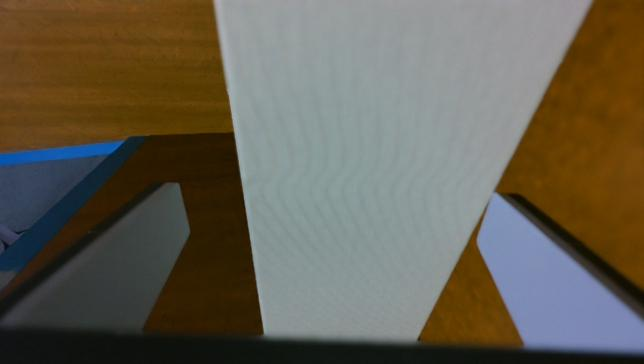

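Request:
move(target={"side":"right","x":0.38,"y":-0.275,"z":0.355,"quat_wxyz":[0.557,0.435,-0.435,0.557]}, min_time_s=1, cameras=["head_camera","right_wrist_camera"])

Scene clock: 612.17 s.
Joint torques (N m): left_arm=[18.47 11.61 2.11 7.85 0.3 0.93 0.3] | right_arm=[8.04 -7.78 -3.08 0.5 -0.32 -1.91 0.36]
External joint torques (N m): left_arm=[-2.08 -1.94 0.99 0.11 0.24 -0.29 0.26] | right_arm=[2.16 -0.01 -2.1 -0.3 -0.16 -0.05 0.32]
Wrist force (N): left_arm=[4.9 -3.6 -5.7] | right_arm=[-5.4 1.5 0.1]
Wrist torque (N m): left_arm=[0.09 0.39 0.01] | right_arm=[-0.25 -0.18 -0.14]
Wrist force, peak (N): left_arm=[5.5 -4.1 -5.7] | right_arm=[-15.9 -4.1 -1.9]
move: done
base_odometry: x=+0.516 y=-0.102 heading=+0.065
lidar_m: 0.18 0.18 0.25 4.31 2.11 1.57 1.49 1.59 2.18 0.85 0.28 0.20
base_status: not commanded
joint_positions: torso_squat_rad=+0.900 torso_shift_rad=+0.400 torso_pitch_rad=+1.000 torso_yaw_rad=+0.500 left_shoulder_pitch_rad=+0.043 left_shoulder_roll_rad=+0.100 left_shoulder_yaw_rad=+0.033 left_elbow_rad=-0.150 left_forearm_roll_rad=+0.008 left_wrist_pitch_rad=-0.022 left_hand_roll_rad=+0.044 left_gripper_m=+0.099 right_shoulder_pitch_rad=+0.115 right_shoulder_roll_rad=-1.439 right_shoulder_yaw_rad=+0.410 right_elbow_rad=-0.956 right_forearm_roll_rad=-0.098 right_wrist_pitch_rad=-1.495 right_hand_roll_rad=-0.068 right_gripper_m=+0.095 head_pan_rad=-0.520 head_tilt_rad=+0.600
joint_status: all done
wheel_motors_off: 0
motor_effort: left_wheel=+7(8) right_wheel=-3(5)
chest: x=+0.2019 y=+0.0000 z=+0.8484 quat_wxyz=(+0.850, +0.119, +0.465, +0.217) (m; base frame)
left_hand: x=-0.4254 y=+0.2852 z=+0.5681 quat_wxyz=(+0.862, +0.196, +0.411, +0.222) (m; base frame)
right_hand: x=+0.3799 y=-0.2746 z=+0.3548 quat_wxyz=(+0.556, +0.437, -0.436, +0.556) (m; base frame)
right_hand_status: reached (checked arc, planned for 1.0 s): 0 mm and 0.3 deg off.
pictures: head_camera, right_wrist_camera
camera_calibration:
head_camera: T_world_to_cam=[[-0.0363617, -0.999337, -0.00177235, 0.0250613], [-0.998947, 0.0363971, -0.0279383, 0.457773], [0.0279843, 0.000754592, -0.999608, 0.874364], [0, 0, 0, 1]] pos_world=[0.433734, 0.00772325, 0.886855]
right_wrist_camera: T_world_to_cam=[[0.0279818, -0.211651, -0.976945, 0.276584], [-0.860409, -0.502592, 0.0842408, 0.186079], [-0.508834, 0.838215, -0.19617, 0.565342], [0, 0, 0, 1]] pos_world=[0.44003, -0.321817, 0.365435]

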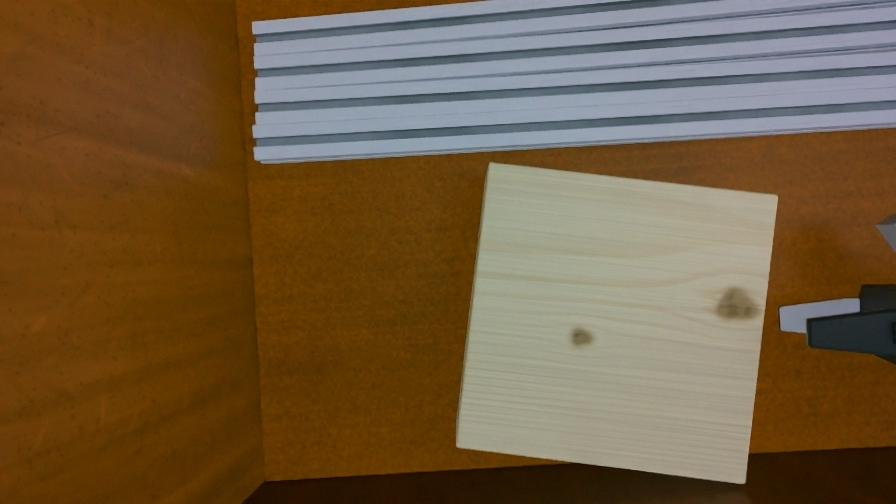

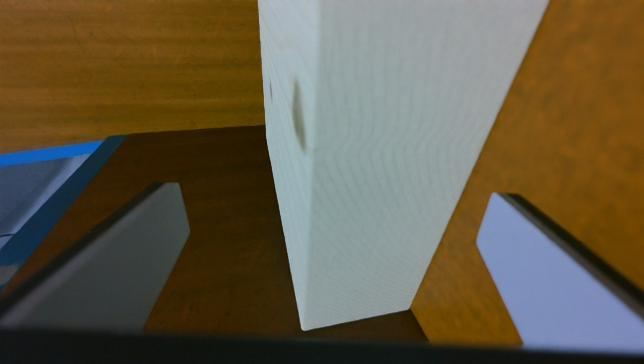

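Request:
move(joints={"right_gripper_m":0.0}, cameras=[])

Request:
move(target={"side":"right","x":0.392,"y":-0.2,"z":0.347,"quat_wxyz":[0.547,0.448,-0.448,0.547]}, min_time_s=2, cameras=["head_camera"])

Request:
move(target={"side":"right","x":0.40,"y":-0.12,"z":0.345,"quat_wxyz":[0.54,0.457,-0.457,0.54]}, min_time_s=2, cameras=["head_camera"])

Scene clock: 617.30 s.
Joint torques (N m): left_arm=[18.11 11.6 2.16 7.86 0.2 1.07 0.18] | right_arm=[7.91 -8.15 -2.93 0.47 -0.37 -1.76 0.34]
External joint torques (N m): left_arm=[-2.44 -1.95 1.04 0.11 0.14 -0.15 0.13] | right_arm=[2.03 -0.39 -1.95 -0.33 -0.21 0.1 0.29]
Wrist force (N): left_arm=[4.7 -3.6 -5.1] | right_arm=[-6.2 2.1 0.4]
Wrist torque (N m): left_arm=[0.11 0.38 0.02] | right_arm=[-0.32 -0.30 -0.16]
Wrist force, peak (N): left_arm=[5.9 -4.2 -5.9] | right_arm=[-6.2 2.2 0.6]
move: done
base_odometry: x=+0.516 y=-0.102 heading=+0.065
lidar_m: 0.17 0.18 0.26 4.31 2.13 1.56 1.50 1.58 2.18 0.86 0.27 0.18
base_status: not commanded
joint_positions: torso_squat_rad=+0.900 torso_shift_rad=+0.400 torso_pitch_rad=+1.000 torso_yaw_rad=+0.500 left_shoulder_pitch_rad=+0.043 left_shoulder_roll_rad=+0.100 left_shoulder_yaw_rad=+0.033 left_elbow_rad=-0.150 left_forearm_roll_rad=+0.008 left_wrist_pitch_rad=-0.022 left_hand_roll_rad=+0.044 left_gripper_m=+0.099 right_shoulder_pitch_rad=+0.115 right_shoulder_roll_rad=-1.439 right_shoulder_yaw_rad=+0.410 right_elbow_rad=-0.956 right_forearm_roll_rad=-0.098 right_wrist_pitch_rad=-1.495 right_hand_roll_rad=-0.068 right_gripper_m=+0.000 head_pan_rad=-0.520 head_tilt_rad=+0.600
joint_status: all done
wheel_motors_off: 0
motor_effort: left_wheel=+7(8) right_wheel=-3(5)
chest: x=+0.2019 y=+0.0000 z=+0.8484 quat_wxyz=(+0.850, +0.119, +0.465, +0.217) (m; base frame)
left_hand: x=-0.4254 y=+0.2852 z=+0.5681 quat_wxyz=(+0.862, +0.196, +0.411, +0.222) (m; base frame)
right_hand: x=+0.3799 y=-0.2746 z=+0.3548 quat_wxyz=(+0.556, +0.437, -0.436, +0.556) (m; base frame)
pictures: none
No camera images: "cameras" was empty.

Scene clock: 619.63 s.
Joint torques (N m): left_arm=[18.4 11.53 2.16 7.95 0.32 0.98 0.33] | right_arm=[0.63 -4.76 -0.32 -3.79 -0.06 -1.09 -0.34]
External joint torques (N m): left_arm=[-2.16 -2.01 1.03 0.21 0.26 -0.24 0.29] | right_arm=[-3.52 3.11 1.2 -2.47 0.09 0.77 -0.39]
Wrist force (N): left_arm=[5.2 -3.7 -5.3] | right_arm=[-3.9 2.2 10.1]
Wrist torque (N m): left_arm=[0.11 0.40 0.05] | right_arm=[-0.40 -0.40 0.08]
Wrist force, peak (N): left_arm=[5.7 -3.6 -5.9] | right_arm=[-6.3 2.4 12.2]
move: done
base_odometry: x=+0.516 y=-0.102 heading=+0.065
lidar_m: 0.17 0.18 0.26 4.31 2.12 1.56 1.50 1.58 2.16 0.87 0.28 0.19
base_status: not commanded
joint_positions: torso_squat_rad=+0.900 torso_shift_rad=+0.400 torso_pitch_rad=+1.000 torso_yaw_rad=+0.500 left_shoulder_pitch_rad=+0.043 left_shoulder_roll_rad=+0.100 left_shoulder_yaw_rad=+0.033 left_elbow_rad=-0.150 left_forearm_roll_rad=+0.008 left_wrist_pitch_rad=-0.022 left_hand_roll_rad=+0.044 left_gripper_m=+0.099 right_shoulder_pitch_rad=+0.040 right_shoulder_roll_rad=-1.436 right_shoulder_yaw_rad=+0.420 right_elbow_rad=-1.181 right_forearm_roll_rad=-0.079 right_wrist_pitch_rad=-1.274 right_hand_roll_rad=-0.098 right_gripper_m=+0.000 head_pan_rad=-0.520 head_tilt_rad=+0.600
joint_status: all done
wheel_motors_off: 0
motor_effort: left_wheel=+5(8) right_wheel=-3(5)
chest: x=+0.2019 y=+0.0000 z=+0.8484 quat_wxyz=(+0.850, +0.119, +0.465, +0.217) (m; base frame)
left_hand: x=-0.4254 y=+0.2852 z=+0.5681 quat_wxyz=(+0.862, +0.196, +0.411, +0.222) (m; base frame)
right_hand: x=+0.3920 y=-0.2006 z=+0.3470 quat_wxyz=(+0.547, +0.448, -0.448, +0.547) (m; base frame)
right_hand_status: reached (checked arc, planned for 2.0 s): 1 mm and 0.1 deg off.
pictures: head_camera
camera_calibration:
head_camera: T_world_to_cam=[[-0.0364627, -0.999334, -0.0016773, 0.0250213], [-0.99894, 0.0364954, -0.0280401, 0.457859], [0.0280826, 0.000653103, -0.999605, 0.874319], [0, 0, 0, 1]] pos_world=[0.433733, 0.00772381, 0.886855]

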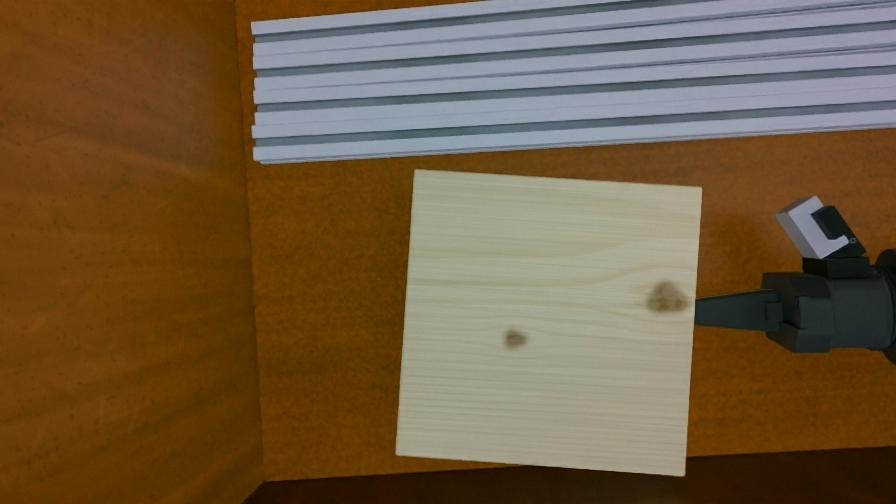

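Scene clock: 621.97 s.
Joint torques (N m): left_arm=[18.22 11.48 2.37 7.81 0.24 0.95 0.32] | right_arm=[0.41 -4.07 0.53 -6.04 0.7 -1.45 -0.25]
External joint torques (N m): left_arm=[-2.34 -2.06 1.25 0.06 0.17 -0.27 0.28] | right_arm=[-2.04 3.71 2.58 -2.58 0.87 0.41 -0.3]
Wrist force (N): left_arm=[5.5 -3.5 -5.3] | right_arm=[-5.1 0.1 9.0]
Wrist torque (N m): left_arm=[0.12 0.46 0.05] | right_arm=[-0.52 -0.35 0.06]
Wrist force, peak (N): left_arm=[6.2 -4.0 -5.2] | right_arm=[-3.0 1.1 13.8]
move: done
base_odometry: x=+0.516 y=-0.102 heading=+0.065
lidar_m: 0.17 0.19 0.26 4.31 2.10 1.55 1.49 1.59 2.18 0.86 0.28 0.19
base_status: not commanded
joint_positions: torso_squat_rad=+0.900 torso_shift_rad=+0.400 torso_pitch_rad=+1.000 torso_yaw_rad=+0.500 left_shoulder_pitch_rad=+0.043 left_shoulder_roll_rad=+0.100 left_shoulder_yaw_rad=+0.033 left_elbow_rad=-0.150 left_forearm_roll_rad=+0.008 left_wrist_pitch_rad=-0.022 left_hand_roll_rad=+0.044 left_gripper_m=+0.099 right_shoulder_pitch_rad=-0.090 right_shoulder_roll_rad=-1.386 right_shoulder_yaw_rad=+0.461 right_elbow_rad=-1.356 right_forearm_roll_rad=-0.022 right_wrist_pitch_rad=-1.049 right_hand_roll_rad=-0.152 right_gripper_m=+0.000 head_pan_rad=-0.520 head_tilt_rad=+0.600
joint_status: all done
wheel_motors_off: 0
motor_effort: left_wheel=+5(6) right_wheel=-2(3)
chest: x=+0.2019 y=+0.0000 z=+0.8484 quat_wxyz=(+0.850, +0.119, +0.465, +0.217) (m; base frame)
left_hand: x=-0.4254 y=+0.2852 z=+0.5681 quat_wxyz=(+0.862, +0.196, +0.411, +0.222) (m; base frame)
right_hand: x=+0.4003 y=-0.1205 z=+0.3449 quat_wxyz=(+0.540, +0.456, -0.457, +0.540) (m; base frame)
right_hand_status: reached (checked arc, planned for 2.0 s): 1 mm and 0.1 deg off.
pictures: head_camera
camera_calibration:
head_camera: T_world_to_cam=[[-0.0364609, -0.999334, -0.00167727, 0.0250204], [-0.99894, 0.0364936, -0.0280401, 0.457859], [0.0280826, 0.00065313, -0.999605, 0.874319], [0, 0, 0, 1]] pos_world=[0.433733, 0.0077238, 0.886855]

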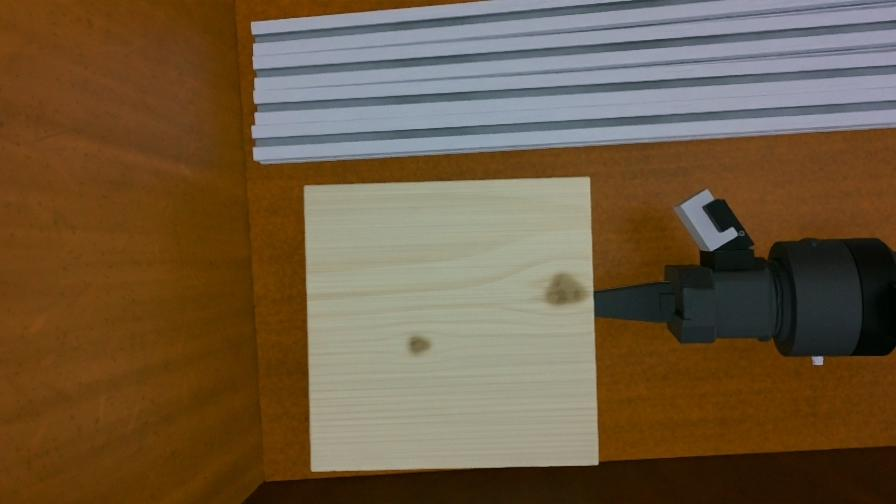

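Request:
move(target={"side":"right","x":0.41,"y":-0.15,"z":0.37,"quat_wxyz":[0.54,0.457,-0.457,0.54]}, min_time_s=1, cameras=[])

Request:
move(target={"side":"right","x":0.43,"y":-0.1,"z":0.5,"quat_wxyz":[0.5,0.5,-0.5,0.5]}, min_time_s=1.5, cameras=[])

Request:
move(joints={"torso_squat_rad":0.3,"torso_shift_rad":0.23}, min_time_s=2, cameras=[])

Request:
move(base={"x_m_s":-0.3,"for_s":1.5}, cameras=["head_camera"])

Scene clock: 628.03 s.
Joint torques (N m): left_arm=[18.29 11.42 2.06 7.82 0.26 0.92 0.26] | right_arm=[4.24 -7.78 -4.23 -3.49 -0.38 -2.06 0.16]
External joint torques (N m): left_arm=[-2.26 -2.13 0.94 0.07 0.2 -0.3 0.22] | right_arm=[1.82 -0.29 -2.14 -0.56 -0.27 -0.19 0.11]
Wrist force (N): left_arm=[5.1 -3.4 -5.6] | right_arm=[-5.7 2.2 0.9]
Wrist torque (N m): left_arm=[0.06 0.41 0.06] | right_arm=[-0.35 -0.23 -0.12]
Wrist force, peak (N): left_arm=[5.4 -4.6 -5.5] | right_arm=[-10.8 2.6 6.3]
move: done
base_odometry: x=+0.516 y=-0.102 heading=+0.065
lidar_m: 0.17 0.19 0.25 4.30 2.12 1.56 1.49 1.57 2.16 0.87 0.27 0.19
base_status: not commanded
joint_positions: torso_squat_rad=+0.900 torso_shift_rad=+0.400 torso_pitch_rad=+1.000 torso_yaw_rad=+0.500 left_shoulder_pitch_rad=+0.043 left_shoulder_roll_rad=+0.100 left_shoulder_yaw_rad=+0.033 left_elbow_rad=-0.150 left_forearm_roll_rad=+0.008 left_wrist_pitch_rad=-0.022 left_hand_roll_rad=+0.044 left_gripper_m=+0.099 right_shoulder_pitch_rad=+0.061 right_shoulder_roll_rad=-1.501 right_shoulder_yaw_rad=+0.384 right_elbow_rad=-1.418 right_forearm_roll_rad=-0.127 right_wrist_pitch_rad=-1.104 right_hand_roll_rad=-0.109 right_gripper_m=+0.000 head_pan_rad=-0.520 head_tilt_rad=+0.600
joint_status: all done
wheel_motors_off: 0
motor_effort: left_wheel=+6(7) right_wheel=-3(3)
chest: x=+0.2019 y=+0.0000 z=+0.8484 quat_wxyz=(+0.850, +0.119, +0.465, +0.217) (m; base frame)
left_hand: x=-0.4254 y=+0.2852 z=+0.5681 quat_wxyz=(+0.862, +0.196, +0.411, +0.222) (m; base frame)
right_hand: x=+0.4100 y=-0.1494 z=+0.3697 quat_wxyz=(+0.539, +0.458, -0.457, +0.539) (m; base frame)
right_hand_status: reached (checked arc, planned for 1.0 s): 1 mm and 0.2 deg off.
pictures: none
No camera images: "cameras" was empty.

Scene clock: 629.87 s.
Joint torques (N m): left_arm=[18.29 11.38 1.95 7.89 0.33 0.99 0.26] | right_arm=[-2.53 -4.03 0.28 -4.9 0.74 -1.65 0.09]
External joint torques (N m): left_arm=[-2.26 -2.17 0.83 0.14 0.26 -0.23 0.22] | right_arm=[1.33 -0.06 1.04 -0.83 -0.13 0.06 0.04]
Wrist force (N): left_arm=[5.2 -3.4 -5.4] | right_arm=[-6.2 1.6 2.1]
Wrist torque (N m): left_arm=[0.08 0.45 0.03] | right_arm=[-0.25 -0.31 -0.16]
Wrist force, peak (N): left_arm=[5.3 -3.6 -6.1] | right_arm=[-6.2 2.8 1.8]
move: done
base_odometry: x=+0.516 y=-0.102 heading=+0.065
lidar_m: 0.17 0.18 0.26 4.31 2.12 1.54 1.49 1.57 2.16 0.88 0.28 0.19
base_status: not commanded
joint_positions: torso_squat_rad=+0.900 torso_shift_rad=+0.400 torso_pitch_rad=+1.000 torso_yaw_rad=+0.500 left_shoulder_pitch_rad=+0.043 left_shoulder_roll_rad=+0.100 left_shoulder_yaw_rad=+0.033 left_elbow_rad=-0.150 left_forearm_roll_rad=+0.008 left_wrist_pitch_rad=-0.022 left_hand_roll_rad=+0.044 left_gripper_m=+0.099 right_shoulder_pitch_rad=+0.468 right_shoulder_roll_rad=-2.162 right_shoulder_yaw_rad=+0.388 right_elbow_rad=-1.957 right_forearm_roll_rad=-0.860 right_wrist_pitch_rad=-1.294 right_hand_roll_rad=+0.453 right_gripper_m=+0.000 head_pan_rad=-0.520 head_tilt_rad=+0.600
joint_status: all done
wheel_motors_off: 0
motor_effort: left_wheel=+8(8) right_wheel=-1(4)
chest: x=+0.2019 y=+0.0000 z=+0.8484 quat_wxyz=(+0.850, +0.119, +0.465, +0.217) (m; base frame)
left_hand: x=-0.4254 y=+0.2852 z=+0.5681 quat_wxyz=(+0.862, +0.196, +0.411, +0.222) (m; base frame)
right_hand: x=+0.4302 y=-0.1000 z=+0.5000 quat_wxyz=(+0.500, +0.500, -0.501, +0.500) (m; base frame)
right_hand_status: reached (checked arc, planned for 1.5 s): 0 mm and 0.1 deg off.
pictures: none
No camera images: "cameras" was empty.

Scene clock: 632.17 s.
Joint torques (N m): left_arm=[17.96 11.83 2 7.81 0.34 1.01 0.31] | right_arm=[-2.67 -4.12 0.45 -4.49 0.87 -1.74 -0.04]
External joint torques (N m): left_arm=[-2.59 -1.71 0.88 0.07 0.28 -0.21 0.27] | right_arm=[1.19 -0.15 1.22 -0.42 0 -0.04 -0.09]
Wrist force (N): left_arm=[5.1 -3.7 -5.1] | right_arm=[-6.2 1.7 1.9]
Wrist torque (N m): left_arm=[0.17 0.43 0.01] | right_arm=[-0.28 -0.28 -0.16]
Wrist force, peak (N): left_arm=[5.5 -3.9 -6.0] | right_arm=[-6.5 1.8 2.4]
move: done
base_odometry: x=+0.516 y=-0.102 heading=+0.065
lidar_m: 0.17 0.19 0.24 4.30 2.11 1.56 1.49 1.58 2.17 0.86 0.28 0.19
base_status: not commanded
joint_positions: torso_squat_rad=+0.300 torso_shift_rad=+0.230 torso_pitch_rad=+1.000 torso_yaw_rad=+0.500 left_shoulder_pitch_rad=+0.043 left_shoulder_roll_rad=+0.100 left_shoulder_yaw_rad=+0.033 left_elbow_rad=-0.150 left_forearm_roll_rad=+0.008 left_wrist_pitch_rad=-0.022 left_hand_roll_rad=+0.044 left_gripper_m=+0.099 right_shoulder_pitch_rad=+0.468 right_shoulder_roll_rad=-2.162 right_shoulder_yaw_rad=+0.388 right_elbow_rad=-1.957 right_forearm_roll_rad=-0.860 right_wrist_pitch_rad=-1.294 right_hand_roll_rad=+0.453 right_gripper_m=+0.000 head_pan_rad=-0.520 head_tilt_rad=+0.600
joint_status: all done
wheel_motors_off: 0
motor_effort: left_wheel=+9(11) right_wheel=-1(5)
chest: x=+0.1848 y=+0.0000 z=+1.0988 quat_wxyz=(+0.850, +0.119, +0.465, +0.217) (m; base frame)
left_hand: x=-0.4424 y=+0.2851 z=+0.8184 quat_wxyz=(+0.862, +0.196, +0.411, +0.222) (m; base frame)
right_hand: x=+0.4132 y=-0.1000 z=+0.7503 quat_wxyz=(+0.500, +0.500, -0.501, +0.500) (m; base frame)
pictures: none
No camera images: "cameras" was empty.

Scene clock: 634.83 s.
Joint torques (N m): left_arm=[18.14 11.75 2.56 7.96 0.26 0.91 0.51] | right_arm=[-3.03 -3.71 -0.06 -4.61 0.8 -1.93 0.01]
External joint torques (N m): left_arm=[-2.41 -1.79 1.44 0.21 0.2 -0.31 0.47] | right_arm=[0.83 0.26 0.71 -0.54 -0.06 -0.22 -0.03]
Wrist force (N): left_arm=[4.9 -3.9 -4.7] | right_arm=[-5.9 2.2 1.8]
Wrist torque (N m): left_arm=[0.16 0.37 0.04] | right_arm=[-0.32 -0.23 -0.15]
Wrist force, peak (N): left_arm=[5.7 -3.8 -5.5] | right_arm=[-6.7 1.8 1.9]
move: done
base_odometry: x=+0.067 y=-0.131 heading=+0.065
lidar_m: 0.63 0.66 1.68 4.00 1.49 1.08 1.04 1.11 1.54 4.27 0.94 0.66
base_status: done (sent for 1.5 of 1.5 s)
joint_positions: torso_squat_rad=+0.300 torso_shift_rad=+0.230 torso_pitch_rad=+1.000 torso_yaw_rad=+0.500 left_shoulder_pitch_rad=+0.043 left_shoulder_roll_rad=+0.100 left_shoulder_yaw_rad=+0.033 left_elbow_rad=-0.150 left_forearm_roll_rad=+0.008 left_wrist_pitch_rad=-0.022 left_hand_roll_rad=+0.044 left_gripper_m=+0.099 right_shoulder_pitch_rad=+0.468 right_shoulder_roll_rad=-2.162 right_shoulder_yaw_rad=+0.388 right_elbow_rad=-1.957 right_forearm_roll_rad=-0.860 right_wrist_pitch_rad=-1.294 right_hand_roll_rad=+0.453 right_gripper_m=+0.000 head_pan_rad=-0.520 head_tilt_rad=+0.600
joint_status: not commanded
wheel_motors_off: 0
motor_effort: left_wheel=-2(20) right_wheel=+3(43)
chest: x=+0.1848 y=+0.0000 z=+1.0988 quat_wxyz=(+0.850, +0.119, +0.465, +0.217) (m; base frame)
left_hand: x=-0.4424 y=+0.2852 z=+0.8184 quat_wxyz=(+0.862, +0.196, +0.411, +0.222) (m; base frame)
right_hand: x=+0.4132 y=-0.1000 z=+0.7503 quat_wxyz=(+0.500, +0.500, -0.500, +0.500) (m; base frame)
pictures: head_camera
camera_calibration:
head_camera: T_world_to_cam=[[-0.0363613, -0.999337, -0.00177957, 0.0249949], [-0.998941, 0.036397, -0.0281381, 0.448007], [0.0281843, 0.000754547, -0.999602, 1.12505], [0, 0, 0, 1]] pos_world=[0.416733, 0.00782325, 1.13725]

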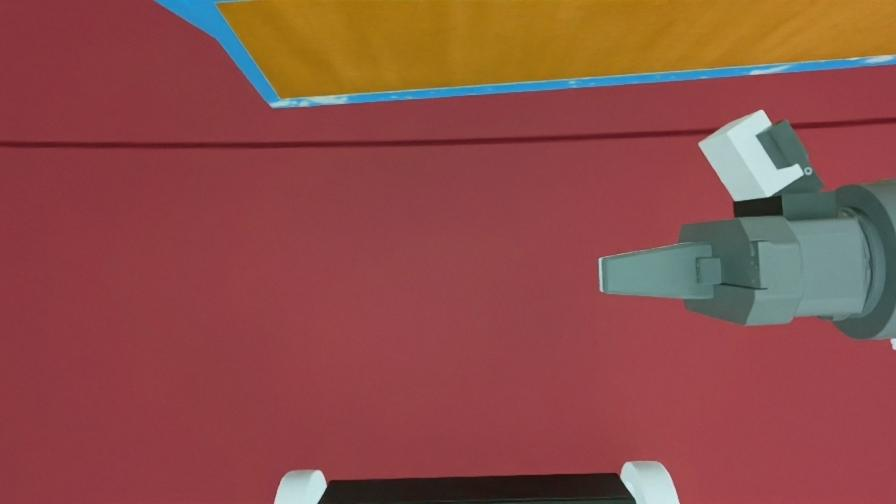

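Request:
finished_scene(scene=1)

The scene is finished: the task was done.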